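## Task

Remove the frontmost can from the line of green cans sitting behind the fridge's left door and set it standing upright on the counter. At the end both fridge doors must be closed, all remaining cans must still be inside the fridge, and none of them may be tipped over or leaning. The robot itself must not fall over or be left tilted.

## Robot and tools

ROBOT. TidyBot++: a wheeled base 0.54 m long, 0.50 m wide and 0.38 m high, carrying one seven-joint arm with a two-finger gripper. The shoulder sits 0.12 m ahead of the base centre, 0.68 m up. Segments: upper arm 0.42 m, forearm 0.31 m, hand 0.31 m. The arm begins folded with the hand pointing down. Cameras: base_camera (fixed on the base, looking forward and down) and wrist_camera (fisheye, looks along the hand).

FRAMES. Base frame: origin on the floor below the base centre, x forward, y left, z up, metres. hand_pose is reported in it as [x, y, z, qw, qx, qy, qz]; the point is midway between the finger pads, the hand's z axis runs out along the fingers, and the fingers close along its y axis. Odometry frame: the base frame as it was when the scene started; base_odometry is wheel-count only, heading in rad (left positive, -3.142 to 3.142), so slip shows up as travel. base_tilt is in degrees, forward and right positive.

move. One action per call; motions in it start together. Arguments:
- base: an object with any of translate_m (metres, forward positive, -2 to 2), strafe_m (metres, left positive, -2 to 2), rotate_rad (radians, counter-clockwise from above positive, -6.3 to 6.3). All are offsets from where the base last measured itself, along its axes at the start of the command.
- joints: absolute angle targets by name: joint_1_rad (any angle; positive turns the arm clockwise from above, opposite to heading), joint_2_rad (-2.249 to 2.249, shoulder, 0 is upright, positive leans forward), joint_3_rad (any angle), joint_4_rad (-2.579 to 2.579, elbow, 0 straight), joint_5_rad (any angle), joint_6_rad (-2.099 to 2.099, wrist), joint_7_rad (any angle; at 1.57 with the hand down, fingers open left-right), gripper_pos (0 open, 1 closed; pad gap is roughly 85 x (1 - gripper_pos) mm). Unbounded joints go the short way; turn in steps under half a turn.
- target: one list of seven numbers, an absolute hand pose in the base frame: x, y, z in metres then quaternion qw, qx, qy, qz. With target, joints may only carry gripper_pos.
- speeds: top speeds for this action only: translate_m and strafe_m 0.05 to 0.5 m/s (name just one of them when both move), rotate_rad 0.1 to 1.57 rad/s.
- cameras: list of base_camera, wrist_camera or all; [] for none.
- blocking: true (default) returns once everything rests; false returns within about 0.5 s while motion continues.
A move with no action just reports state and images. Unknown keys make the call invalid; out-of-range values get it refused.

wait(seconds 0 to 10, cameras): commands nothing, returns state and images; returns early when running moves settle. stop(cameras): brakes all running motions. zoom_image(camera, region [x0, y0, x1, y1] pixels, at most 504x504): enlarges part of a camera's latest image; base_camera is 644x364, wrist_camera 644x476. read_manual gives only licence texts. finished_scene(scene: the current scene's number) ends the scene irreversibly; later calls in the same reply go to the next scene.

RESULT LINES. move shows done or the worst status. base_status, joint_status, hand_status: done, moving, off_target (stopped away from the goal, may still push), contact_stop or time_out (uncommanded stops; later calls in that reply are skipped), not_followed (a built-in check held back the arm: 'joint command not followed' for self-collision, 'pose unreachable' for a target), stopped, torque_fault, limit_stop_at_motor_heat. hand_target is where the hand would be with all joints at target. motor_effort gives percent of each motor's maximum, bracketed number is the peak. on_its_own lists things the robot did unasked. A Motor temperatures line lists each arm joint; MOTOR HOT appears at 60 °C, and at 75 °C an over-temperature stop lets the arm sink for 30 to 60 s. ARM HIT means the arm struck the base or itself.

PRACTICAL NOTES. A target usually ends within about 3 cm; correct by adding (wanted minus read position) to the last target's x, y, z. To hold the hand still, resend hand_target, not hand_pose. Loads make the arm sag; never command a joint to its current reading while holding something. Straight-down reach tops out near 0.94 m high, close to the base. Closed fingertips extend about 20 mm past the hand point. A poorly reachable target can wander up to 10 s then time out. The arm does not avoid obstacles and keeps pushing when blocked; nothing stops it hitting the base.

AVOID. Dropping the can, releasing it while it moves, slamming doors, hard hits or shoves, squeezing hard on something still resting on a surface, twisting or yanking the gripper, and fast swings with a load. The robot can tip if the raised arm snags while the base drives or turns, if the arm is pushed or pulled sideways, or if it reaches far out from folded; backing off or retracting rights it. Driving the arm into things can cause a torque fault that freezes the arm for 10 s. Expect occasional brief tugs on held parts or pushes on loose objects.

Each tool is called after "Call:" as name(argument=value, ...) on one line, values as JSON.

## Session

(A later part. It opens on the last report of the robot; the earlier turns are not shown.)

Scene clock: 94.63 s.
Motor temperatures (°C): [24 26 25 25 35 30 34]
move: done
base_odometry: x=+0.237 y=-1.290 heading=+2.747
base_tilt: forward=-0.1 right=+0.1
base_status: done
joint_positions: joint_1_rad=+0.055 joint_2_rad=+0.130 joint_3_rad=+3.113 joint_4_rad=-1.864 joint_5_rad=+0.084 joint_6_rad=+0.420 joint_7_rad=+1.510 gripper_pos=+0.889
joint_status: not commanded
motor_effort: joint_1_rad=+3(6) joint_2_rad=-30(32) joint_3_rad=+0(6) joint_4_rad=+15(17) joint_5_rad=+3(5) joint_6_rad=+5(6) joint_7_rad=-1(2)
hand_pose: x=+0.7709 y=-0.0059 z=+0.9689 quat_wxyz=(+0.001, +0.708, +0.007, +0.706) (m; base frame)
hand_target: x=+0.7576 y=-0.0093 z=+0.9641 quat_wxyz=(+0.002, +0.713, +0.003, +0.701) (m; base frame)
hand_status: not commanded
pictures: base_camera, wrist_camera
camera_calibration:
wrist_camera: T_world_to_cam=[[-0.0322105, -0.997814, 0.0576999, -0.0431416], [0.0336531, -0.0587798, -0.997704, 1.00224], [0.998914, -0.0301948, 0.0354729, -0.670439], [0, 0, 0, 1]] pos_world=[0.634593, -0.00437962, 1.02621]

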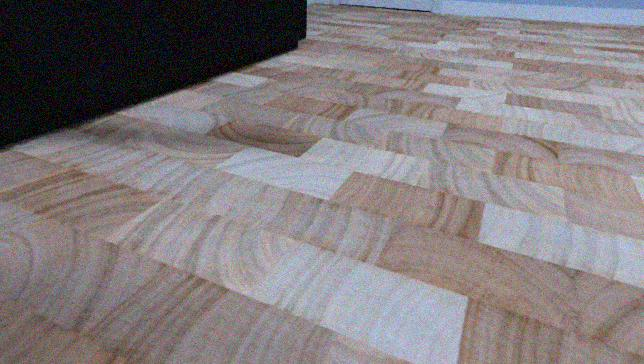

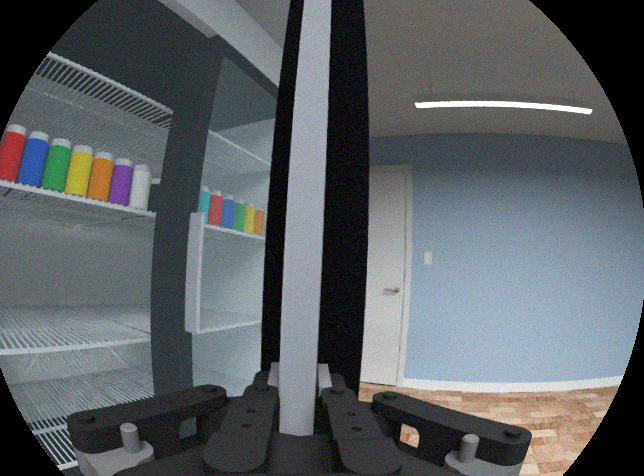

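Call:
move(joints={"gripper_pos":0.6,"joint_1_rad":0.33,"joint_2_rad":-0.1,"joint_4_rad":-2.1}, base={"translate_m":0.42}, blocking=false, cameras=["wrist_camera"])

Call:
move(joints={"joint_1_rad":0.33,"joint_2_rad":0.55,"joint_4_rad":-1.25,"joint_6_rad":0.25}, blocking=false, cameras=["wrist_camera"])

Call:
move(joints={"joint_1_rad":-0.1}, blocking=false, cameras=["wrist_camera"])

Call:
wait(seconds=0.5)

Scene clock: 95.23 s.
Motor temperatures (°C): [24 26 25 25 35 30 34]
move: moving
base_odometry: x=+0.173 y=-1.263 heading=+2.748
base_tilt: forward=-0.1 right=+0.1
base_status: translate_m moving
joint_positions: joint_1_rad=+0.125 joint_2_rad=+0.033 joint_3_rad=+3.088 joint_4_rad=-1.966 joint_5_rad=+0.086 joint_6_rad=+0.420 joint_7_rad=+1.510 gripper_pos=+0.600
joint_status: joint_1_rad moving; joint_2_rad moving; joint_4_rad moving; gripper_pos moving
motor_effort: joint_1_rad=+13(13) joint_2_rad=-19(30) joint_3_rad=+11(11) joint_4_rad=+20(21) joint_5_rad=-3(3) joint_6_rad=+7(8) joint_7_rad=-1(1)
hand_pose: x=+0.7284 y=-0.0314 z=+0.9689 quat_wxyz=(+0.018, +0.710, -0.007, +0.704) (m; base frame)
hand_target: x=+0.7098 y=-0.0864 z=+0.9661 quat_wxyz=(+0.049, +0.712, -0.044, +0.699) (m; base frame)
hand_status: not commanded
pictures: wrist_camera
camera_calibration:
wrist_camera: T_world_to_cam=[[-0.0755616, -0.995198, 0.0622177, -0.0425972], [0.0252866, -0.0642884, -0.997611, 1.00797], [0.99682, -0.0738078, 0.0300229, -0.623315], [0, 0, 0, 1]] pos_world=[0.592626, -0.0235972, 1.02693]

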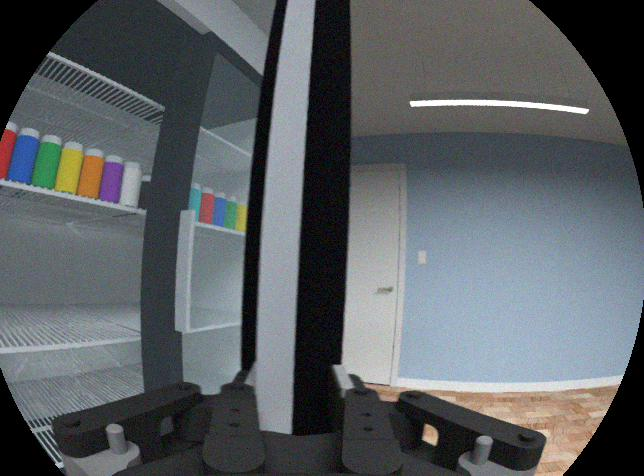

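Scene clock: 95.73 s.
Motor temperatures (°C): [24 26 25 25 35 30 34]
move: moving
base_odometry: x=-0.010 y=-1.187 heading=+2.748
base_tilt: forward=-0.1 right=+0.1
base_status: translate_m moving
joint_positions: joint_1_rad=+0.199 joint_2_rad=-0.058 joint_3_rad=+3.016 joint_4_rad=-2.053 joint_5_rad=+0.098 joint_6_rad=+0.420 joint_7_rad=+1.510 gripper_pos=+0.600
joint_status: joint_1_rad moving; joint_2_rad moving; joint_4_rad moving; joint_6_rad moving; the others done
motor_effort: joint_1_rad=+23(23) joint_2_rad=-18(21) joint_3_rad=+23(23) joint_4_rad=+24(25) joint_5_rad=-8(8) joint_6_rad=+8(9) joint_7_rad=-1(1)
hand_pose: x=+0.6905 y=-0.0261 z=+0.9700 quat_wxyz=(+0.025, +0.710, +0.001, +0.704) (m; base frame)
hand_target: x=+0.6718 y=-0.1578 z=+0.9579 quat_wxyz=(+0.096, +0.716, -0.092, +0.685) (m; base frame)
hand_status: not commanded
pictures: wrist_camera
camera_calibration:
wrist_camera: T_world_to_cam=[[-0.0736978, -0.993918, 0.0818239, -0.0606074], [0.0270911, -0.084012, -0.996096, 1.00714], [0.996913, -0.0711934, 0.0331178, -0.588118], [0, 0, 0, 1]] pos_world=[0.554551, -0.0174971, 1.02764]

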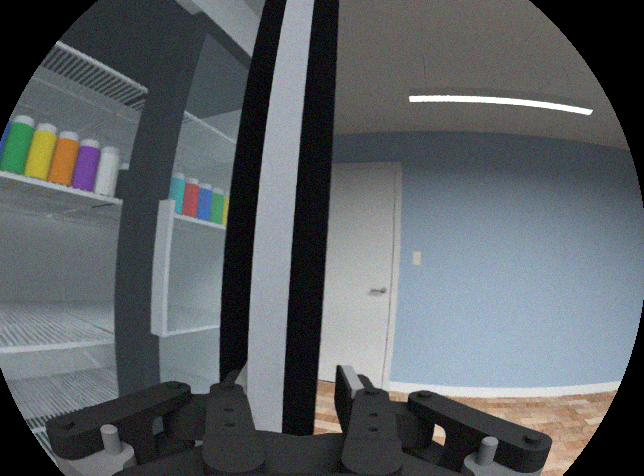

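Scene clock: 96.23 s.
Motor temperatures (°C): [24 26 25 25 35 30 34]
move: moving
base_odometry: x=-0.135 y=-1.135 heading=+2.748
base_tilt: forward=-0.1 right=+0.1
base_status: translate_m moving
joint_positions: joint_1_rad=+0.107 joint_2_rad=+0.079 joint_3_rad=+2.973 joint_4_rad=-1.893 joint_5_rad=+0.113 joint_6_rad=+0.371 joint_7_rad=+1.510 gripper_pos=+0.600
joint_status: joint_1_rad moving; joint_2_rad moving; joint_4_rad moving; joint_6_rad moving
motor_effort: joint_1_rad=+28(29) joint_2_rad=-16(18) joint_3_rad=+27(29) joint_4_rad=+26(27) joint_5_rad=-9(10) joint_6_rad=+9(9) joint_7_rad=-1(1)
hand_pose: x=+0.7482 y=+0.0491 z=+0.9696 quat_wxyz=(-0.025, +0.716, +0.048, +0.696) (m; base frame)
hand_target: x=+0.7624 y=-0.1286 z=+0.9327 quat_wxyz=(+0.063, +0.742, -0.066, +0.664) (m; base frame)
hand_status: not commanded
pictures: wrist_camera
camera_calibration:
wrist_camera: T_world_to_cam=[[0.0640442, -0.994934, 0.0774927, -0.0803063], [0.0145615, -0.0767121, -0.996947, 1.02132], [0.997841, 0.0649771, 0.00957474, -0.624881], [0, 0, 0, 1]] pos_world=[0.613803, 0.0390514, 1.03041]

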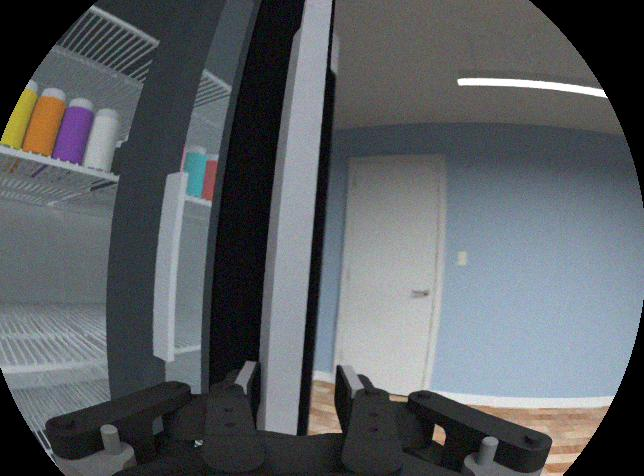

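Scene clock: 96.73 s.
Motor temperatures (°C): [24 26 25 25 35 30 34]
earlier move: moving
base_odometry: x=-0.151 y=-1.129 heading=+2.748
base_tilt: forward=-0.1 right=+0.1
base_status: translate_m moving
joint_positions: joint_1_rad=-0.101 joint_2_rad=+0.416 joint_3_rad=+3.006 joint_4_rad=-1.482 joint_5_rad=+0.113 joint_6_rad=+0.321 joint_7_rad=+1.510 gripper_pos=+0.600
joint_status: joint_1_rad moving; joint_2_rad moving; joint_4_rad moving; joint_6_rad moving
motor_effort: joint_1_rad=+18(29) joint_2_rad=-31(31) joint_3_rad=+12(29) joint_4_rad=+22(27) joint_5_rad=-4(10) joint_6_rad=+7(9) joint_7_rad=-1(1)
hand_pose: x=+0.8764 y=+0.1706 z=+0.9664 quat_wxyz=(-0.094, +0.703, +0.090, +0.700) (m; base frame)
hand_target: x=+0.9093 y=+0.0463 z=+0.9192 quat_wxyz=(-0.026, +0.739, +0.027, +0.672) (m; base frame)
hand_status: not commanded
wait: 0.50 s; no rest
pictures: base_camera, wrist_camera
camera_calibration:
wrist_camera: T_world_to_cam=[[0.218651, -0.975055, 0.0382056, -0.0683875], [0.0428068, -0.0295308, -0.998647, 0.994449], [0.974864, 0.21999, 0.0352821, -0.791779], [0, 0, 0, 1]] pos_world=[0.744261, 0.136869, 1.02365]

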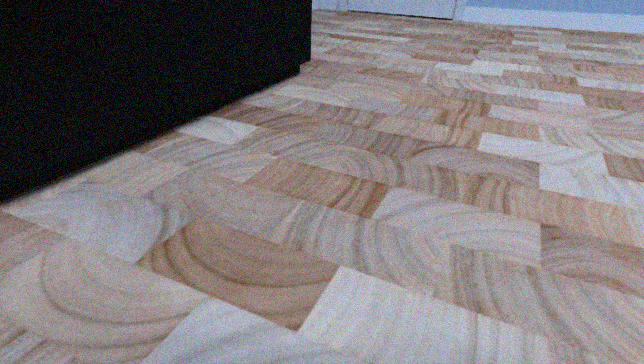

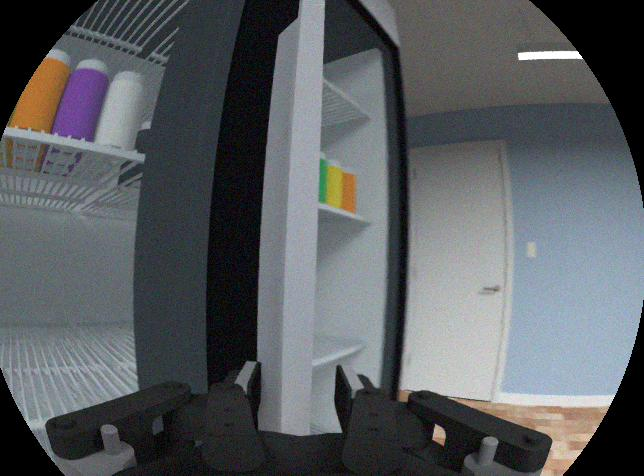

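Call:
wait(seconds=1)

Scene clock: 97.70 s.
Motor temperatures (°C): [25 26 25 25 35 30 34]
earlier move: off_target
base_odometry: x=-0.151 y=-1.129 heading=+2.748
base_tilt: forward=-0.1 right=+0.1
base_status: done
joint_positions: joint_1_rad=-0.180 joint_2_rad=+0.551 joint_3_rad=+3.023 joint_4_rad=-1.282 joint_5_rad=+0.113 joint_6_rad=+0.277 joint_7_rad=+1.510 gripper_pos=+0.600
joint_status: joint_1_rad off_target (ended at -0.180, target -0.100); the others done
motor_effort: joint_1_rad=+19(29) joint_2_rad=-38(42) joint_3_rad=+10(29) joint_4_rad=+27(29) joint_5_rad=-4(10) joint_6_rad=+10(12) joint_7_rad=-1(2)
hand_pose: x=+0.9209 y=+0.2248 z=+0.9667 quat_wxyz=(-0.115, +0.693, +0.104, +0.704) (m; base frame)
hand_target: x=+0.9489 y=+0.1076 z=+0.9757 quat_wxyz=(-0.052, +0.698, +0.050, +0.712) (m; base frame)
hand_status: not commanded
wait: 0.83 of 1 s (the move ended)
pictures: base_camera, wrist_camera
camera_calibration:
wrist_camera: T_world_to_cam=[[0.266391, -0.963333, 0.0320137, -0.065827], [0.0631931, -0.0156869, -0.997878, 0.97181], [0.961791, 0.267849, 0.0566972, -0.866582], [0, 0, 0, 1]] pos_world=[0.789595, 0.183945, 1.02099]

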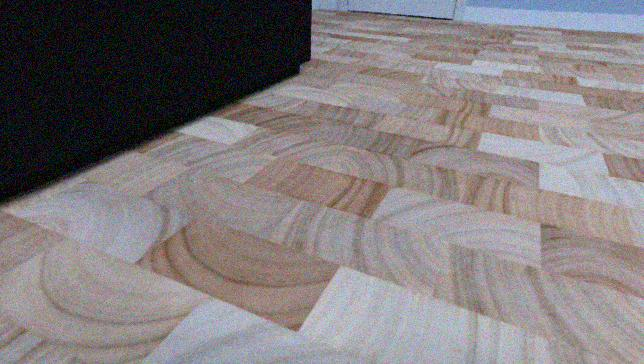

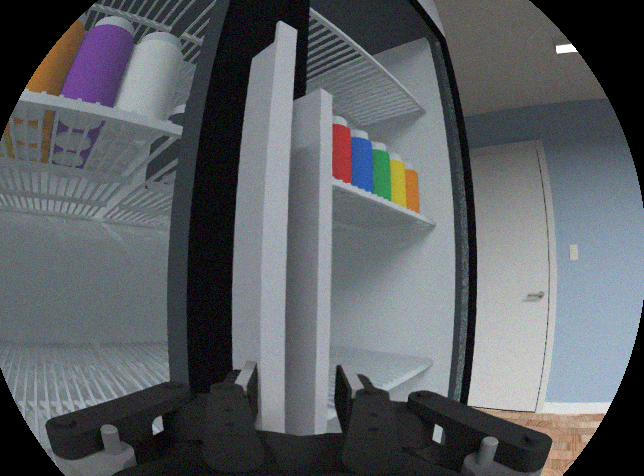

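Call:
move(joints={"joint_1_rad":0.0,"joint_2_rad":-0.3,"joint_3_rad":3.13,"joint_4_rad":-2.3,"joint_6_rad":0.2,"joint_5_rad":0.02,"joint_7_rad":1.57}, cameras=[])

Call:
move(base={"translate_m":-0.7,"rotate_rad":1.1})

Scene clock: 100.97 s.
Motor temperatures (°C): [25 26 25 25 35 30 34]
move: done
base_odometry: x=-0.151 y=-1.129 heading=+2.747
base_tilt: forward=-0.2 right=+0.1
base_status: not commanded
joint_positions: joint_1_rad=-0.016 joint_2_rad=-0.277 joint_3_rad=+3.111 joint_4_rad=-2.283 joint_5_rad=+0.064 joint_6_rad=+0.243 joint_7_rad=+1.520 gripper_pos=+0.600
joint_status: all done
motor_effort: joint_1_rad=+0(18) joint_2_rad=-9(42) joint_3_rad=+0(10) joint_4_rad=+21(28) joint_5_rad=+0(4) joint_6_rad=+8(11) joint_7_rad=-1(2)
hand_pose: x=+0.5933 y=+0.0295 z=+0.8941 quat_wxyz=(-0.013, +0.771, +0.030, +0.635) (m; base frame)
hand_target: x=+0.5835 y=+0.0084 z=+0.8822 quat_wxyz=(+0.002, +0.783, +0.014, +0.622) (m; base frame)
hand_status: not commanded
pictures: none
No camera images: "cameras" was empty.

Scene clock: 103.93 s.
Motor temperatures (°C): [25 26 25 25 35 30 34]
move: done
base_odometry: x=+0.496 y=-1.397 heading=-2.435
base_tilt: forward=-0.1 right=+0.1
base_status: done
joint_positions: joint_1_rad=-0.008 joint_2_rad=-0.281 joint_3_rad=+3.116 joint_4_rad=-2.283 joint_5_rad=+0.062 joint_6_rad=+0.242 joint_7_rad=+1.521 gripper_pos=+0.600
joint_status: not commanded
motor_effort: joint_1_rad=+0(2) joint_2_rad=-9(12) joint_3_rad=-1(3) joint_4_rad=+21(22) joint_5_rad=+0(1) joint_6_rad=+8(9) joint_7_rad=-1(2)
hand_pose: x=+0.5927 y=+0.0227 z=+0.8956 quat_wxyz=(-0.010, +0.771, +0.023, +0.637) (m; base frame)
hand_target: x=+0.5835 y=+0.0084 z=+0.8822 quat_wxyz=(+0.002, +0.783, +0.014, +0.622) (m; base frame)
hand_status: not commanded
pictures: base_camera, wrist_camera
camera_calibration:
wrist_camera: T_world_to_cam=[[0.0170752, -0.997664, 0.0661393, -0.052827], [-0.149536, -0.0679531, -0.986418, 1.03545], [0.988609, 0.00695302, -0.150347, -0.317259], [0, 0, 0, 1]] pos_world=[0.469385, 0.0198645, 0.977183]

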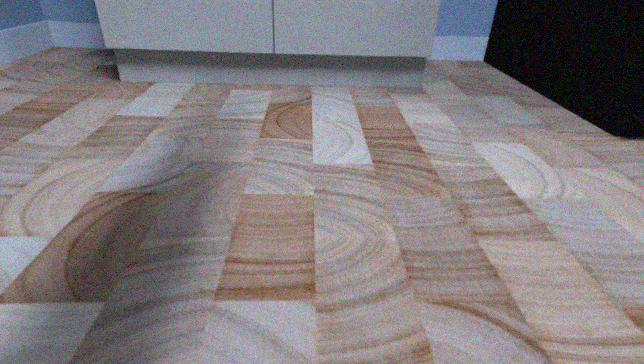

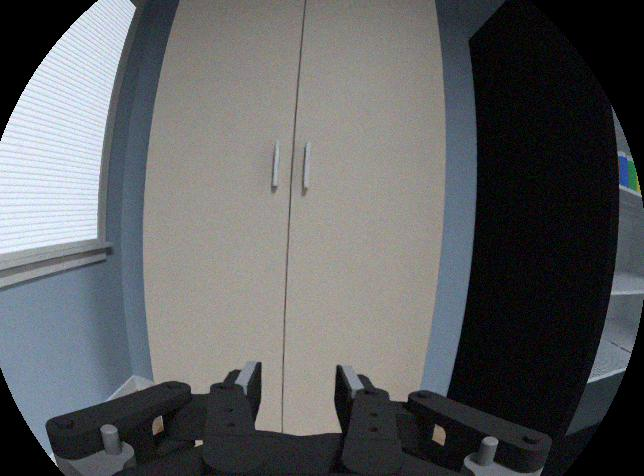

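Call:
move(base={"translate_m":-0.45,"strafe_m":-1.2}, joints={"joint_6_rad":-0.1})

Call:
zoom_image(camera="wrist_camera", region=[100, 180, 500, 476])

Scene clock: 107.80 s.
Motor temperatures (°C): [25 26 25 25 35 30 34]
move: done
base_odometry: x=+0.059 y=-0.192 heading=-2.436
base_tilt: forward=-0.2 right=+0.1
base_status: done
joint_positions: joint_1_rad=-0.008 joint_2_rad=-0.283 joint_3_rad=+3.116 joint_4_rad=-2.293 joint_5_rad=+0.062 joint_6_rad=-0.064 joint_7_rad=+1.521 gripper_pos=+0.600
joint_status: all done
motor_effort: joint_1_rad=+0(1) joint_2_rad=-9(11) joint_3_rad=+0(2) joint_4_rad=+21(24) joint_5_rad=+0(1) joint_6_rad=+8(10) joint_7_rad=-1(2)
hand_pose: x=+0.5582 y=+0.0151 z=+0.8020 quat_wxyz=(+0.000, +0.861, +0.020, +0.509) (m; base frame)
hand_target: x=+0.5491 y=+0.0059 z=+0.7958 quat_wxyz=(+0.004, +0.867, +0.013, +0.498) (m; base frame)
hand_status: not commanded
pictures: base_camera, wrist_camera
camera_calibration:
wrist_camera: T_world_to_cam=[[0.0205072, -0.996693, 0.0786321, -0.0655973], [-0.446537, -0.0794991, -0.891226, 1.027], [0.89453, -0.0168356, -0.446691, -0.00666682], [0, 0, 0, 1]] pos_world=[0.465904, 0.0161532, 0.917472]

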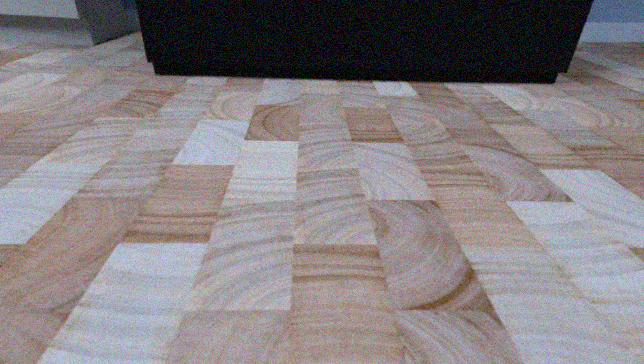

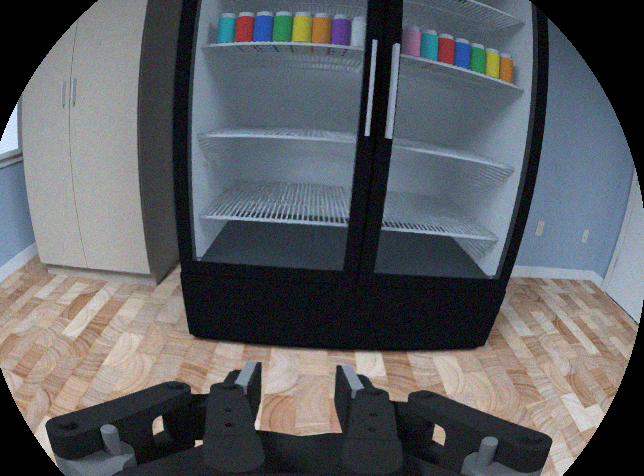

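Scaled by 1.260.

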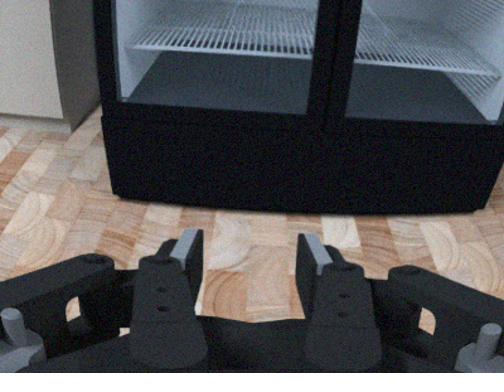

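Call:
zoom_image(camera="wrist_camera", region=[330, 20, 430, 160])

Scaled by 3.600.

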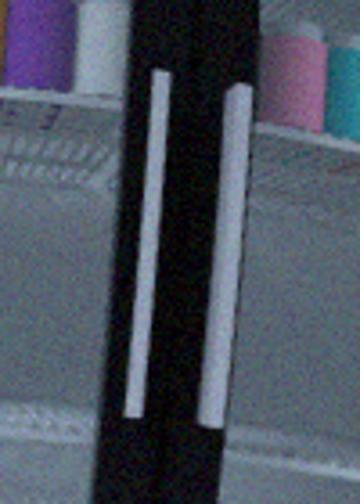

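Call:
move(base={"translate_m":0.6,"strafe_m":-0.12,"rotate_rad":0.018}, joints={"joint_1_rad":0.04,"joint_2_rad":0.1,"joint_4_rad":-1.9,"joint_6_rad":0.45,"gripper_pos":0.5,"joint_5_rad":0.02,"joint_7_rad":1.57})

Scene clock: 115.23 s.
Motor temperatures (°C): [24 26 25 25 35 30 34]
move: done
base_odometry: x=-0.475 y=-0.490 heading=-2.418
base_tilt: forward=-0.1 right=+0.1
base_status: done
joint_positions: joint_1_rad=+0.026 joint_2_rad=+0.102 joint_3_rad=+3.116 joint_4_rad=-1.898 joint_5_rad=+0.062 joint_6_rad=+0.414 joint_7_rad=+1.521 gripper_pos=+0.500
joint_status: all done
motor_effort: joint_1_rad=+1(2) joint_2_rad=-22(27) joint_3_rad=-1(2) joint_4_rad=+22(24) joint_5_rad=+0(1) joint_6_rad=+8(10) joint_7_rad=-1(2)
hand_pose: x=+0.7584 y=+0.0075 z=+0.9647 quat_wxyz=(-0.007, +0.713, +0.010, +0.701) (m; base frame)
hand_target: x=+0.7578 y=-0.0145 z=+0.9761 quat_wxyz=(+0.013, +0.700, -0.001, +0.714) (m; base frame)
hand_status: not commanded
pictures: base_camera, wrist_camera
camera_calibration:
wrist_camera: T_world_to_cam=[[-0.0165057, -0.998619, 0.0498706, -0.0342649], [0.0222992, -0.0502327, -0.998489, 1.00854], [0.999615, -0.0153687, 0.0230975, -0.646111], [0, 0, 0, 1]] pos_world=[0.622807, 0.00651436, 1.02365]

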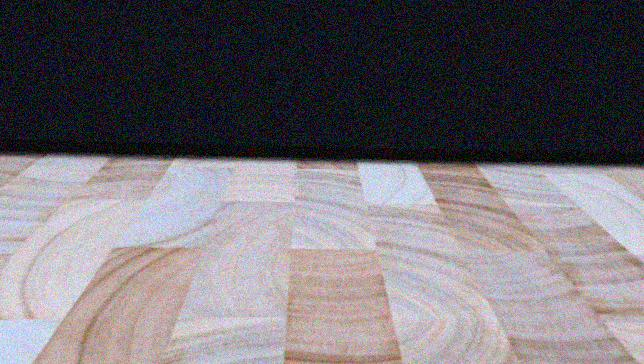

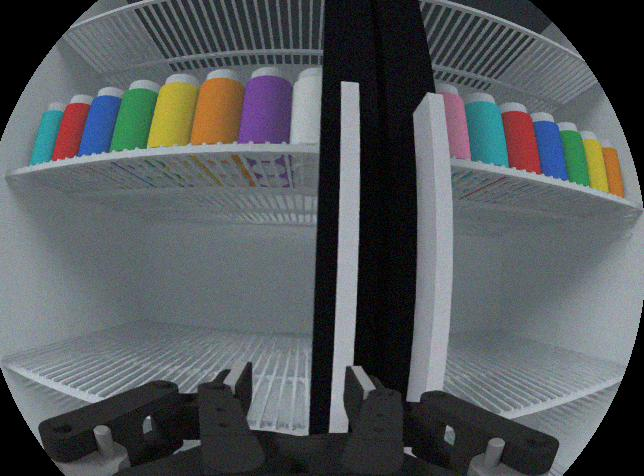

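Call:
move(base={"translate_m":0.05,"strafe_m":-0.033,"rotate_rad":0.01}, cameras=["wrist_camera"])

Scene clock: 116.30 s.
Motor temperatures (°C): [24 26 25 25 35 30 34]
move: done
base_odometry: x=-0.535 y=-0.499 heading=-2.408
base_tilt: forward=-0.1 right=+0.1
base_status: done
joint_positions: joint_1_rad=+0.033 joint_2_rad=+0.103 joint_3_rad=+3.117 joint_4_rad=-1.898 joint_5_rad=+0.061 joint_6_rad=+0.415 joint_7_rad=+1.521 gripper_pos=+0.500
joint_status: not commanded
motor_effort: joint_1_rad=+0(4) joint_2_rad=-23(26) joint_3_rad=-1(2) joint_4_rad=+22(22) joint_5_rad=+0(1) joint_6_rad=+9(9) joint_7_rad=-1(1)
hand_pose: x=+0.7590 y=+0.0029 z=+0.9641 quat_wxyz=(-0.005, +0.713, +0.007, +0.701) (m; base frame)
hand_target: x=+0.7578 y=-0.0145 z=+0.9761 quat_wxyz=(+0.013, +0.700, -0.001, +0.714) (m; base frame)
hand_status: not commanded
pictures: wrist_camera
camera_calibration:
wrist_camera: T_world_to_cam=[[-0.0237883, -0.998507, 0.0491747, -0.0326113], [0.0216002, -0.0496905, -0.998531, 1.00821], [0.999484, -0.0226911, 0.02275, -0.646294], [0, 0, 0, 1]] pos_world=[0.623407, 0.00287085, 1.02304]

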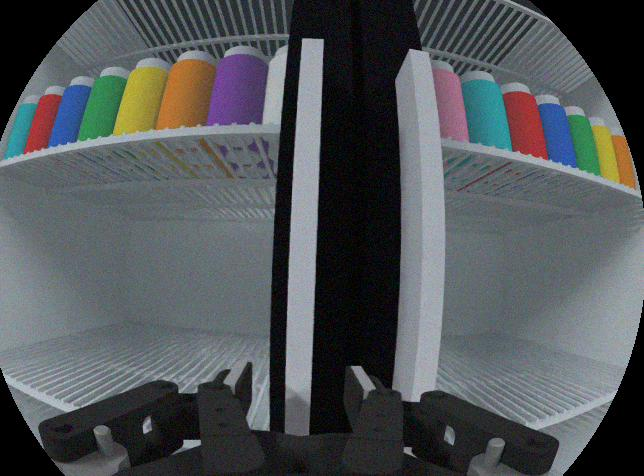

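Call:
move(base={"translate_m":0.04,"strafe_m":0.003}, speeds={"translate_m":0.1}, cameras=["wrist_camera"])

Call:
move(joints={"gripper_pos":1.0}, cameras=["wrist_camera"])

Scene clock: 117.30 s.
Motor temperatures (°C): [24 26 25 25 35 30 34]
move: done
base_odometry: x=-0.563 y=-0.528 heading=-2.408
base_tilt: forward=-0.1 right=+0.1
base_status: done
joint_positions: joint_1_rad=+0.033 joint_2_rad=+0.104 joint_3_rad=+3.117 joint_4_rad=-1.898 joint_5_rad=+0.061 joint_6_rad=+0.416 joint_7_rad=+1.521 gripper_pos=+0.500
joint_status: not commanded
motor_effort: joint_1_rad=+0(2) joint_2_rad=-23(27) joint_3_rad=-1(2) joint_4_rad=+22(23) joint_5_rad=+0(0) joint_6_rad=+8(9) joint_7_rad=-1(1)
hand_pose: x=+0.7591 y=+0.0028 z=+0.9642 quat_wxyz=(-0.005, +0.713, +0.007, +0.702) (m; base frame)
hand_target: x=+0.7578 y=-0.0145 z=+0.9761 quat_wxyz=(+0.013, +0.700, -0.001, +0.714) (m; base frame)
hand_status: not commanded
pictures: wrist_camera
camera_calibration:
wrist_camera: T_world_to_cam=[[-0.0238713, -0.998507, 0.0491401, -0.0325685], [0.0222676, -0.0496729, -0.998517, 1.00787], [0.999467, -0.0227417, 0.0234201, -0.647027], [0, 0, 0, 1]] pos_world=[0.623462, 0.00282948, 1.02313]

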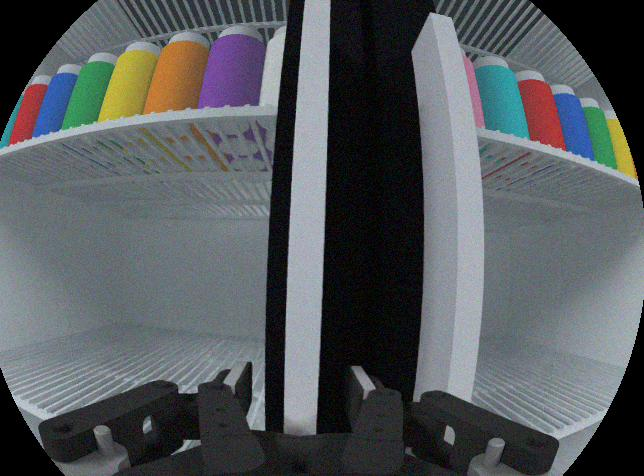

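Scene clock: 118.13 s.
Motor temperatures (°C): [24 26 25 25 35 30 34]
move: off_target
base_odometry: x=-0.563 y=-0.528 heading=-2.408
base_tilt: forward=-0.1 right=+0.1
base_status: not commanded
joint_positions: joint_1_rad=+0.034 joint_2_rad=+0.104 joint_3_rad=+3.118 joint_4_rad=-1.898 joint_5_rad=+0.059 joint_6_rad=+0.416 joint_7_rad=+1.526 gripper_pos=+0.875
joint_status: gripper_pos off_target (ended at +0.875, target +1.000)
motor_effort: joint_1_rad=+1(3) joint_2_rad=-21(23) joint_3_rad=+0(3) joint_4_rad=+23(24) joint_5_rad=+0(1) joint_6_rad=+9(10) joint_7_rad=-1(2)
hand_pose: x=+0.7590 y=+0.0013 z=+0.9642 quat_wxyz=(-0.003, +0.713, +0.007, +0.702) (m; base frame)
hand_target: x=+0.7578 y=-0.0145 z=+0.9761 quat_wxyz=(+0.013, +0.700, -0.001, +0.714) (m; base frame)
hand_status: not commanded
pictures: wrist_camera
camera_calibration:
wrist_camera: T_world_to_cam=[[-0.0266637, -0.998289, 0.0520353, -0.0347736], [0.0221445, -0.0526309, -0.998368, 1.00771], [0.999399, -0.0254679, 0.02351, -0.647037], [0, 0, 0, 1]] pos_world=[0.623406, 0.00184412, 1.02309]

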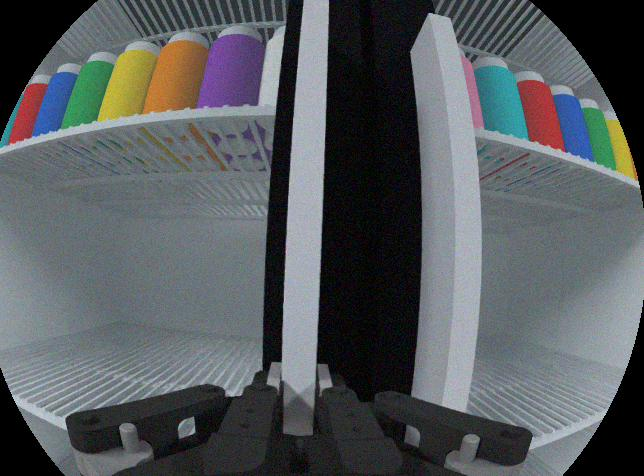

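Call:
move(joints={"gripper_pos":0.4}, cameras=[])

Call:
move(base={"translate_m":-0.3}, cameras=["wrist_camera"])

Call:
move(base={"rotate_rad":3.1416}, joints={"joint_1_rad":2.951,"joint_2_rad":0.2,"joint_4_rad":-1.8,"joint_5_rad":-0.977,"joint_6_rad":0.45,"joint_7_rad":2.535}, cameras=["wrist_camera"])

Scene clock: 123.23 s.
Motor temperatures (°C): [24 26 25 25 35 30 34]
move: done
base_odometry: x=-0.563 y=-0.528 heading=-2.408
base_tilt: forward=-0.1 right=+0.1
base_status: not commanded
joint_positions: joint_1_rad=+0.034 joint_2_rad=+0.104 joint_3_rad=+3.118 joint_4_rad=-1.897 joint_5_rad=+0.059 joint_6_rad=+0.417 joint_7_rad=+1.526 gripper_pos=+0.400
joint_status: all done
motor_effort: joint_1_rad=+0(2) joint_2_rad=-23(25) joint_3_rad=-1(2) joint_4_rad=+22(23) joint_5_rad=+0(1) joint_6_rad=+8(9) joint_7_rad=-1(2)
hand_pose: x=+0.7592 y=+0.0011 z=+0.9649 quat_wxyz=(-0.002, +0.712, +0.007, +0.702) (m; base frame)
hand_target: x=+0.7578 y=-0.0145 z=+0.9761 quat_wxyz=(+0.013, +0.700, -0.001, +0.714) (m; base frame)
hand_status: not commanded
pictures: none
No camera images: "cameras" was empty.

Scene clock: 125.03 s.
Motor temperatures (°C): [24 26 25 25 35 30 34]
move: done
base_odometry: x=-0.340 y=-0.327 heading=-2.408
base_tilt: forward=-0.1 right=+0.1
base_status: done
joint_positions: joint_1_rad=+0.035 joint_2_rad=+0.100 joint_3_rad=+3.118 joint_4_rad=-1.896 joint_5_rad=+0.059 joint_6_rad=+0.418 joint_7_rad=+1.526 gripper_pos=+0.400
joint_status: not commanded
motor_effort: joint_1_rad=+0(2) joint_2_rad=-23(27) joint_3_rad=-1(3) joint_4_rad=+21(23) joint_5_rad=+0(0) joint_6_rad=+8(9) joint_7_rad=+0(2)
hand_pose: x=+0.7583 y=+0.0008 z=+0.9685 quat_wxyz=(-0.002, +0.710, +0.007, +0.705) (m; base frame)
hand_target: x=+0.7578 y=-0.0145 z=+0.9761 quat_wxyz=(+0.013, +0.700, -0.001, +0.714) (m; base frame)
hand_status: not commanded
pictures: wrist_camera
camera_calibration:
wrist_camera: T_world_to_cam=[[-0.0279589, -0.998258, 0.051963, -0.0345102], [0.0301838, -0.0528027, -0.998149, 1.00572], [0.999153, -0.0263387, 0.0316075, -0.654047], [0, 0, 0, 1]] pos_world=[0.622172, 0.00142779, 1.02632]

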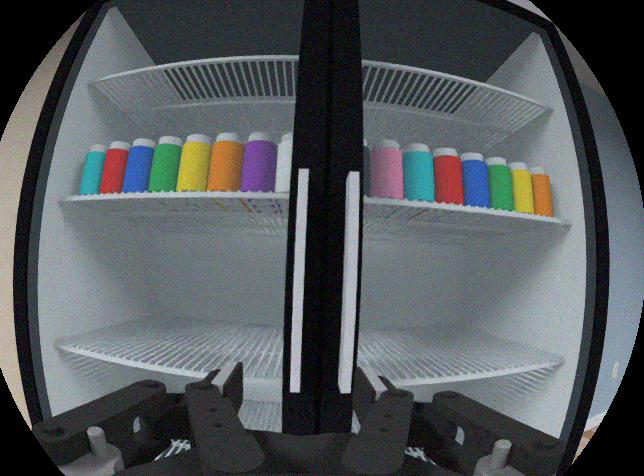

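Scene clock: 128.80 s.
Motor temperatures (°C): [24 26 25 25 35 30 34]
move: done
base_odometry: x=-0.340 y=-0.327 heading=+0.733
base_tilt: forward=-0.2 right=+0.1
base_status: done
joint_positions: joint_1_rad=+2.942 joint_2_rad=+0.181 joint_3_rad=+3.118 joint_4_rad=-1.805 joint_5_rad=-0.932 joint_6_rad=+0.419 joint_7_rad=+2.483 gripper_pos=+0.400
joint_status: all done
motor_effort: joint_1_rad=+0(3) joint_2_rad=-26(26) joint_3_rad=+0(3) joint_4_rad=+21(22) joint_5_rad=+3(4) joint_6_rad=+6(10) joint_7_rad=-1(2)
hand_pose: x=-0.5412 y=-0.0456 z=+0.9229 quat_wxyz=(+0.650, -0.016, -0.758, -0.060) (m; base frame)
hand_target: x=-0.5459 y=-0.0222 z=+0.9157 quat_wxyz=(+0.645, -0.029, -0.759, -0.086) (m; base frame)
hand_status: not commanded
pictures: wrist_camera
camera_calibration:
wrist_camera: T_world_to_cam=[[0.134555, 0.983495, 0.120965, -0.0000797327], [0.123429, 0.104489, -0.986837, 1.04418], [-0.983189, 0.147715, -0.107332, -0.292074], [0, 0, 0, 1]] pos_world=[-0.416035, -0.0658832, 0.999097]

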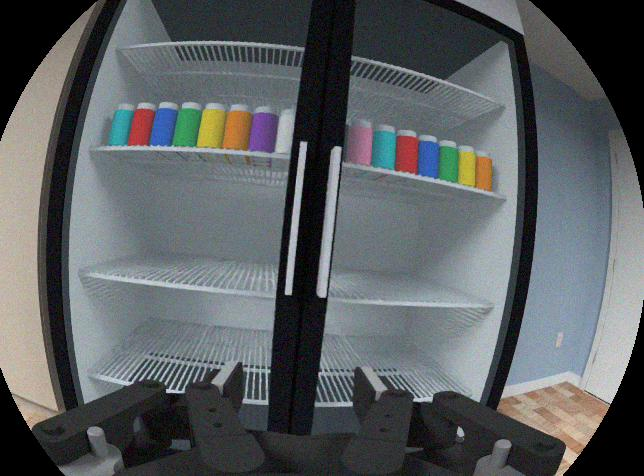

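Call:
move(base={"translate_m":-0.15,"strafe_m":0.11}, joints={"joint_1_rad":2.951,"joint_2_rad":0.6756,"joint_4_rad":-1.0256,"joint_5_rad":-0.977,"joint_6_rad":0.23,"joint_7_rad":2.535,"gripper_pos":0.4}, cameras=["wrist_camera"])

Scene clock: 131.00 s.
Motor temperatures (°C): [24 26 25 25 35 30 34]
move: done
base_odometry: x=-0.525 y=-0.345 heading=+0.734
base_tilt: forward=-0.2 right=+0.1
base_status: done
joint_positions: joint_1_rad=+2.950 joint_2_rad=+0.663 joint_3_rad=+3.118 joint_4_rad=-1.030 joint_5_rad=-0.935 joint_6_rad=+0.274 joint_7_rad=+2.486 gripper_pos=+0.400
joint_status: all done
motor_effort: joint_1_rad=+0(2) joint_2_rad=-43(43) joint_3_rad=-1(2) joint_4_rad=+23(23) joint_5_rad=+2(4) joint_6_rad=+5(6) joint_7_rad=-1(2)
hand_pose: x=-0.7509 y=-0.1131 z=+0.9880 quat_wxyz=(+0.721, -0.012, -0.693, +0.006) (m; base frame)
hand_target: x=-0.7558 y=-0.1161 z=+0.9692 quat_wxyz=(+0.707, +0.001, -0.708, +0.006) (m; base frame)
hand_status: not commanded
pictures: wrist_camera
camera_calibration:
wrist_camera: T_world_to_cam=[[0.0514795, 0.998508, 0.0182267, 0.1274], [-0.0760312, 0.0221165, -0.99686, 0.992158], [-0.995776, 0.0499321, 0.0770563, -0.683991], [0, 0, 0, 1]] pos_world=[-0.612225, -0.115, 1.03943]

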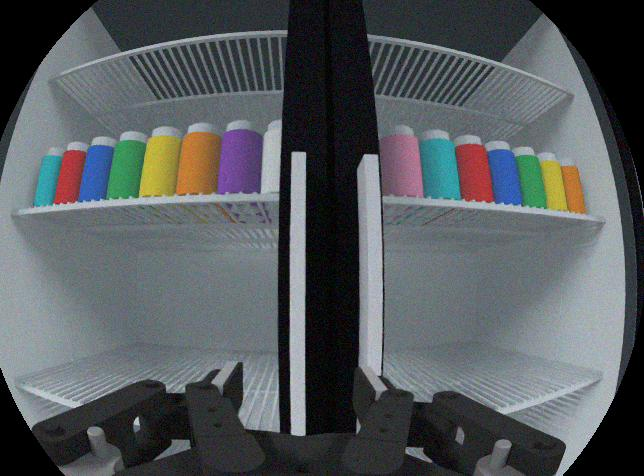

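Call:
move(base={"translate_m":-0.1}, joints={"joint_1_rad":2.951,"joint_2_rad":0.6856,"joint_4_rad":-1.0256,"joint_5_rad":-1.017,"joint_6_rad":0.20,"joint_7_rad":2.58,"gripper_pos":0.4}, cameras=["wrist_camera"])

Scene clock: 132.20 s.
Motor temperatures (°C): [24 26 25 25 35 30 34]
move: done
base_odometry: x=-0.600 y=-0.413 heading=+0.733
base_tilt: forward=-0.2 right=+0.2
base_status: done
joint_positions: joint_1_rad=+2.950 joint_2_rad=+0.688 joint_3_rad=+3.118 joint_4_rad=-1.023 joint_5_rad=-0.981 joint_6_rad=+0.237 joint_7_rad=+2.539 gripper_pos=+0.400
joint_status: all done
motor_effort: joint_1_rad=+1(3) joint_2_rad=-44(46) joint_3_rad=-1(2) joint_4_rad=+23(24) joint_5_rad=+2(3) joint_6_rad=+5(5) joint_7_rad=-1(1)
hand_pose: x=-0.7584 y=-0.1216 z=+0.9604 quat_wxyz=(+0.704, +0.000, -0.710, +0.009) (m; base frame)
hand_target: x=-0.7583 y=-0.1229 z=+0.9530 quat_wxyz=(+0.695, +0.011, -0.719, +0.010) (m; base frame)
hand_status: not commanded
pictures: wrist_camera
camera_calibration:
wrist_camera: T_world_to_cam=[[0.0271162, 0.999114, 0.0321988, 0.105029], [-0.0276852, 0.0329489, -0.999074, 1.00433], [-0.999249, 0.0261996, 0.0285541, -0.647859], [0, 0, 0, 1]] pos_world=[-0.622415, -0.121054, 1.01851]

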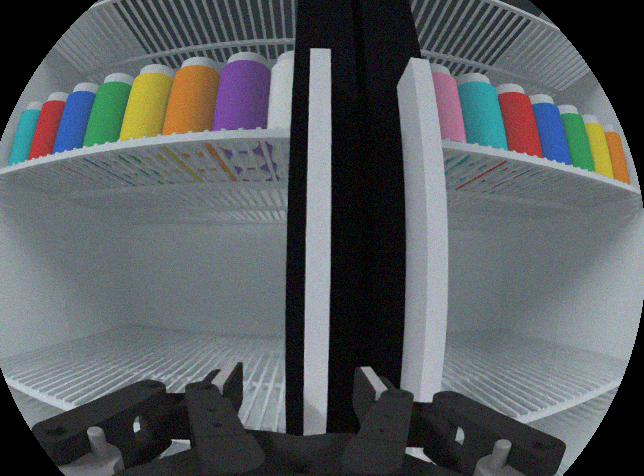

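Call:
move(base={"translate_m":-0.05,"strafe_m":0.014}, cameras=["wrist_camera"])

Scene clock: 133.20 s.
Motor temperatures (°C): [24 26 25 25 35 30 34]
move: done
base_odometry: x=-0.646 y=-0.436 heading=+0.734
base_tilt: forward=-0.2 right=+0.1
base_status: done
joint_positions: joint_1_rad=+2.952 joint_2_rad=+0.692 joint_3_rad=+3.118 joint_4_rad=-1.023 joint_5_rad=-0.981 joint_6_rad=+0.237 joint_7_rad=+2.539 gripper_pos=+0.400
joint_status: not commanded
motor_effort: joint_1_rad=+0(3) joint_2_rad=-44(46) joint_3_rad=-1(2) joint_4_rad=+23(24) joint_5_rad=+2(2) joint_6_rad=+5(5) joint_7_rad=-1(1)
hand_pose: x=-0.7597 y=-0.1201 z=+0.9572 quat_wxyz=(+0.702, -0.001, -0.712, +0.009) (m; base frame)
hand_target: x=-0.7583 y=-0.1229 z=+0.9530 quat_wxyz=(+0.695, +0.011, -0.719, +0.010) (m; base frame)
hand_status: not commanded
pictures: wrist_camera
camera_calibration:
wrist_camera: T_world_to_cam=[[0.0288764, 0.999039, 0.0329691, 0.104225], [-0.0240321, 0.0336672, -0.999144, 1.00394], [-0.999294, 0.0280593, 0.0249812, -0.645473], [0, 0, 0, 1]] pos_world=[-0.623901, -0.119813, 1.01577]

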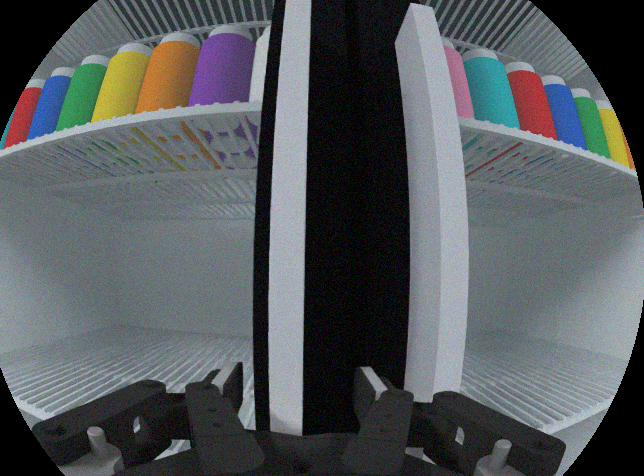

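Call:
move(base={"strafe_m":-0.008}, cameras=[])

Call:
move(joints={"gripper_pos":1}, cameras=["wrist_camera"])

Scene clock: 133.87 s.
Motor temperatures (°C): [24 26 25 25 35 30 34]
move: done
base_odometry: x=-0.641 y=-0.442 heading=+0.733
base_tilt: forward=-0.2 right=+0.1
base_status: done
joint_positions: joint_1_rad=+2.950 joint_2_rad=+0.692 joint_3_rad=+3.119 joint_4_rad=-1.023 joint_5_rad=-0.981 joint_6_rad=+0.236 joint_7_rad=+2.539 gripper_pos=+0.400
joint_status: not commanded
motor_effort: joint_1_rad=+0(5) joint_2_rad=-43(44) joint_3_rad=-1(3) joint_4_rad=+23(23) joint_5_rad=+2(2) joint_6_rad=+5(5) joint_7_rad=-1(2)
hand_pose: x=-0.7594 y=-0.1219 z=+0.9570 quat_wxyz=(+0.702, +0.000, -0.712, +0.009) (m; base frame)
hand_target: x=-0.7583 y=-0.1229 z=+0.9530 quat_wxyz=(+0.695, +0.011, -0.719, +0.010) (m; base frame)
hand_status: not commanded
pictures: none
No camera images: "cameras" was empty.

Scene clock: 134.73 s.
Motor temperatures (°C): [24 26 25 25 35 30 34]
move: off_target
base_odometry: x=-0.641 y=-0.442 heading=+0.733
base_tilt: forward=-0.2 right=+0.1
base_status: not commanded
joint_positions: joint_1_rad=+2.953 joint_2_rad=+0.691 joint_3_rad=+3.121 joint_4_rad=-1.025 joint_5_rad=-0.982 joint_6_rad=+0.235 joint_7_rad=+2.550 gripper_pos=+0.875
joint_status: gripper_pos off_target (ended at +0.875, target +1.000)
motor_effort: joint_1_rad=-1(7) joint_2_rad=-43(44) joint_3_rad=-3(6) joint_4_rad=+24(25) joint_5_rad=+1(3) joint_6_rad=+2(5) joint_7_rad=-2(4)
hand_pose: x=-0.7596 y=-0.1184 z=+0.9570 quat_wxyz=(+0.702, +0.004, -0.712, +0.003) (m; base frame)
hand_target: x=-0.7583 y=-0.1229 z=+0.9530 quat_wxyz=(+0.695, +0.011, -0.719, +0.010) (m; base frame)
hand_status: not commanded
pictures: wrist_camera
camera_calibration:
wrist_camera: T_world_to_cam=[[0.0302352, 0.998487, 0.045926, 0.0911038], [-0.0230714, 0.0466319, -0.998646, 1.00547], [-0.999277, 0.0291347, 0.0244464, -0.644795], [0, 0, 0, 1]] pos_world=[-0.623885, -0.119067, 1.01569]

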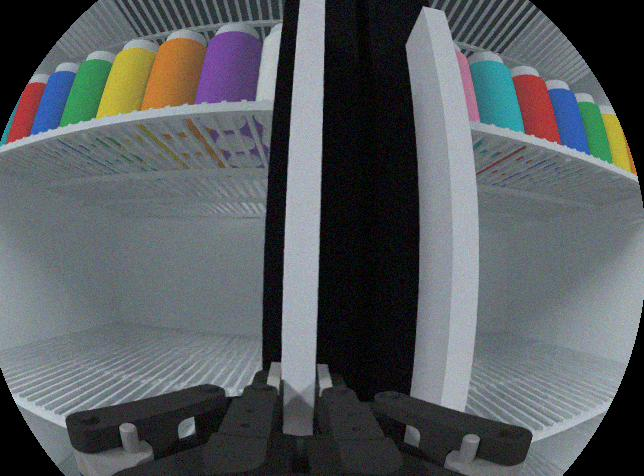

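Call:
move(joints={"joint_1_rad":2.886,"joint_2_rad":0.604,"joint_4_rad":-1.170,"joint_5_rad":-1.073,"joint_6_rad":0.342,"joint_7_rad":2.614}, cameras=[])

Call:
move(joints={"joint_1_rad":2.820,"joint_2_rad":0.522,"joint_4_rad":-1.3135,"joint_5_rad":-1.132,"joint_6_rad":0.485,"joint_7_rad":2.648}, cameras=["wrist_camera"])

Scene clock: 135.93 s.
Motor temperatures (°C): [24 27 25 25 35 30 34]
move: off_target
base_odometry: x=-0.641 y=-0.443 heading=+0.733
base_tilt: forward=-0.3 right=+0.1
base_status: not commanded
joint_positions: joint_1_rad=+2.928 joint_2_rad=+0.686 joint_3_rad=+3.123 joint_4_rad=-1.048 joint_5_rad=-1.000 joint_6_rad=+0.309 joint_7_rad=+2.566 gripper_pos=+0.879
joint_status: joint_1_rad off_target (ended at +2.928, target +2.886); joint_2_rad off_target (ended at +0.686, target +0.604); joint_4_rad off_target (ended at -1.048, target -1.170); the others done
motor_effort: joint_1_rad=-4(5) joint_2_rad=-52(52) joint_3_rad=-4(4) joint_4_rad=+3(25) joint_5_rad=-1(2) joint_6_rad=+4(5) joint_7_rad=-1(3)
hand_pose: x=-0.7543 y=-0.1186 z=+0.9578 quat_wxyz=(+0.708, -0.010, -0.706, -0.012) (m; base frame)
hand_target: x=-0.7198 y=-0.1320 z=+0.9541 quat_wxyz=(+0.694, -0.012, -0.719, -0.012) (m; base frame)
hand_status: not commanded
pictures: none
No camera images: "cameras" was empty.

Scene clock: 137.20 s.
Motor temperatures (°C): [24 27 25 25 35 30 34]
move: done
base_odometry: x=-0.641 y=-0.443 heading=+0.734
base_tilt: forward=-0.2 right=+0.1
base_status: not commanded
joint_positions: joint_1_rad=+2.830 joint_2_rad=+0.531 joint_3_rad=+3.126 joint_4_rad=-1.298 joint_5_rad=-1.087 joint_6_rad=+0.485 joint_7_rad=+2.611 gripper_pos=+0.880
joint_status: all done
motor_effort: joint_1_rad=-2(7) joint_2_rad=-39(54) joint_3_rad=-4(5) joint_4_rad=+20(25) joint_5_rad=+2(4) joint_6_rad=+0(5) joint_7_rad=-2(3)
hand_pose: x=-0.6810 y=-0.1326 z=+0.9581 quat_wxyz=(+0.699, -0.034, -0.713, -0.037) (m; base frame)
hand_target: x=-0.6757 y=-0.1342 z=+0.9514 quat_wxyz=(+0.691, -0.035, -0.721, -0.039) (m; base frame)
hand_status: not commanded
pictures: wrist_camera
camera_calibration:
wrist_camera: T_world_to_cam=[[0.139982, 0.98877, 0.0523275, 0.170187], [-0.0112928, 0.0544387, -0.998453, 1.018], [-0.99009, 0.139174, 0.0187864, -0.539583], [0, 0, 0, 1]] pos_world=[-0.546562, -0.148599, 1.01766]

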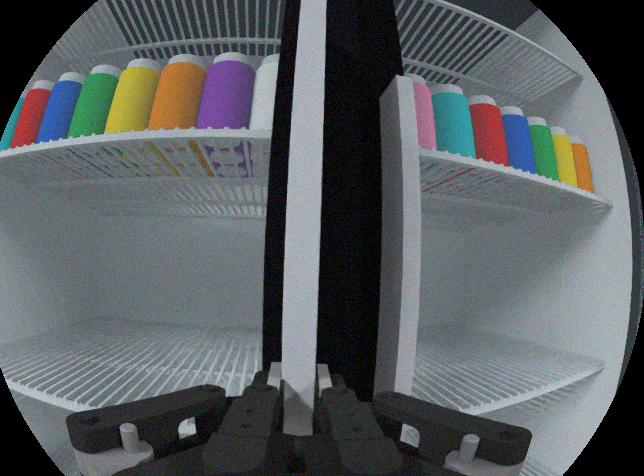

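Call:
move(joints={"joint_1_rad":2.644,"joint_2_rad":0.423,"joint_4_rad":-1.474,"joint_5_rad":-1.294,"joint_6_rad":0.78,"joint_7_rad":2.743}, cameras=[])

Call:
move(joints={"joint_1_rad":2.438,"joint_2_rad":0.393,"joint_4_rad":-1.52,"joint_5_rad":-1.445,"joint_6_rad":1.094,"joint_7_rad":2.816}, cameras=["wrist_camera"])

Call:
move(joints={"joint_1_rad":2.236,"joint_2_rad":0.437,"joint_4_rad":-1.453,"joint_5_rad":-1.568,"joint_6_rad":1.406,"joint_7_rad":2.875}, cameras=["wrist_camera"])

Scene clock: 138.47 s.
Motor temperatures (°C): [24 27 25 25 35 30 34]
move: done
base_odometry: x=-0.641 y=-0.443 heading=+0.734
base_tilt: forward=-0.2 right=+0.2
base_status: not commanded
joint_positions: joint_1_rad=+2.666 joint_2_rad=+0.440 joint_3_rad=+3.128 joint_4_rad=-1.450 joint_5_rad=-1.241 joint_6_rad=+0.767 joint_7_rad=+2.701 gripper_pos=+0.880
joint_status: all done
motor_effort: joint_1_rad=-3(5) joint_2_rad=-34(40) joint_3_rad=-3(4) joint_4_rad=+18(20) joint_5_rad=+3(6) joint_6_rad=+1(2) joint_7_rad=-1(3)
hand_pose: x=-0.6063 y=-0.1530 z=+0.9593 quat_wxyz=(+0.696, -0.078, -0.708, -0.084) (m; base frame)
hand_target: x=-0.5945 y=-0.1561 z=+0.9499 quat_wxyz=(+0.684, -0.078, -0.720, -0.088) (m; base frame)
hand_status: not commanded
pictures: none
No camera images: "cameras" was empty.

Scene clock: 139.67 s.
Motor temperatures (°C): [24 27 25 25 35 30 34]
move: done
base_odometry: x=-0.641 y=-0.443 heading=+0.734
base_tilt: forward=-0.2 right=+0.1
base_status: not commanded
joint_positions: joint_1_rad=+2.463 joint_2_rad=+0.411 joint_3_rad=+3.133 joint_4_rad=-1.497 joint_5_rad=-1.390 joint_6_rad=+1.079 joint_7_rad=+2.775 gripper_pos=+0.880
joint_status: all done
motor_effort: joint_1_rad=-3(6) joint_2_rad=-31(37) joint_3_rad=-3(5) joint_4_rad=+16(19) joint_5_rad=+5(6) joint_6_rad=+0(2) joint_7_rad=-2(3)
hand_pose: x=-0.5315 y=-0.1842 z=+0.9609 quat_wxyz=(+0.691, -0.124, -0.700, -0.131) (m; base frame)
hand_target: x=-0.5168 y=-0.1879 z=+0.9489 quat_wxyz=(+0.674, -0.121, -0.715, -0.137) (m; base frame)
hand_status: not commanded
pictures: wrist_camera
camera_calibration:
wrist_camera: T_world_to_cam=[[0.391613, 0.918297, 0.0580498, 0.315353], [-0.00454202, 0.0650172, -0.997874, 1.03027], [-0.920119, 0.390517, 0.0296325, -0.311371], [0, 0, 0, 1]] pos_world=[-0.405315, -0.234978, 1.019]

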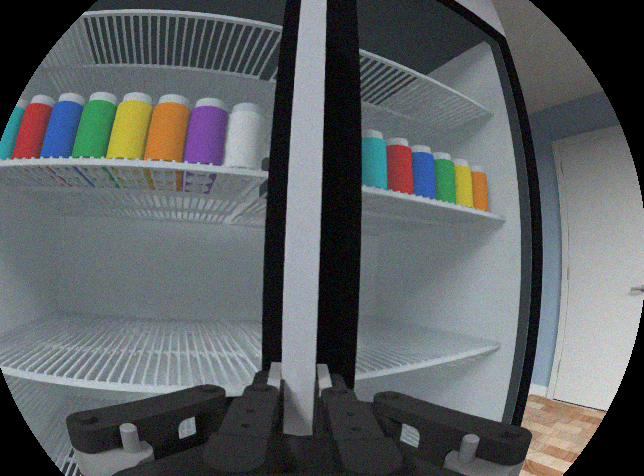

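Scene clock: 141.00 s.
Motor temperatures (°C): [24 27 25 25 35 30 34]
move: done
base_odometry: x=-0.641 y=-0.443 heading=+0.734
base_tilt: forward=-0.2 right=+0.2
base_status: not commanded
joint_positions: joint_1_rad=+2.262 joint_2_rad=+0.442 joint_3_rad=+3.134 joint_4_rad=-1.447 joint_5_rad=-1.509 joint_6_rad=+1.379 joint_7_rad=+2.833 gripper_pos=+0.880
joint_status: all done
motor_effort: joint_1_rad=-5(7) joint_2_rad=-35(35) joint_3_rad=-3(5) joint_4_rad=+16(18) joint_5_rad=+5(7) joint_6_rad=+2(3) joint_7_rad=-2(3)
hand_pose: x=-0.4591 y=-0.2260 z=+0.9629 quat_wxyz=(+0.684, -0.165, -0.689, -0.174) (m; base frame)
hand_target: x=-0.4447 y=-0.2295 z=+0.9481 quat_wxyz=(+0.662, -0.162, -0.708, -0.185) (m; base frame)
hand_status: not commanded
pictures: wrist_camera
camera_calibration:
wrist_camera: T_world_to_cam=[[0.499456, 0.864273, 0.0597879, 0.360903], [0.0000546007, 0.0689807, -0.997618, 1.03803], [-0.866339, 0.49827, 0.0344057, -0.184095], [0, 0, 0, 1]] pos_world=[-0.339801, -0.291794, 1.02031]

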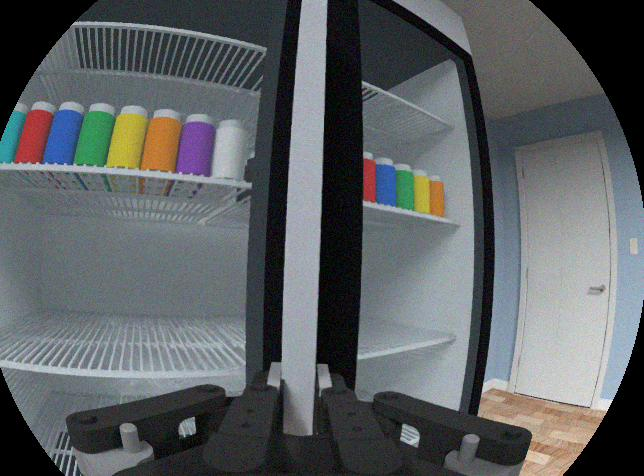

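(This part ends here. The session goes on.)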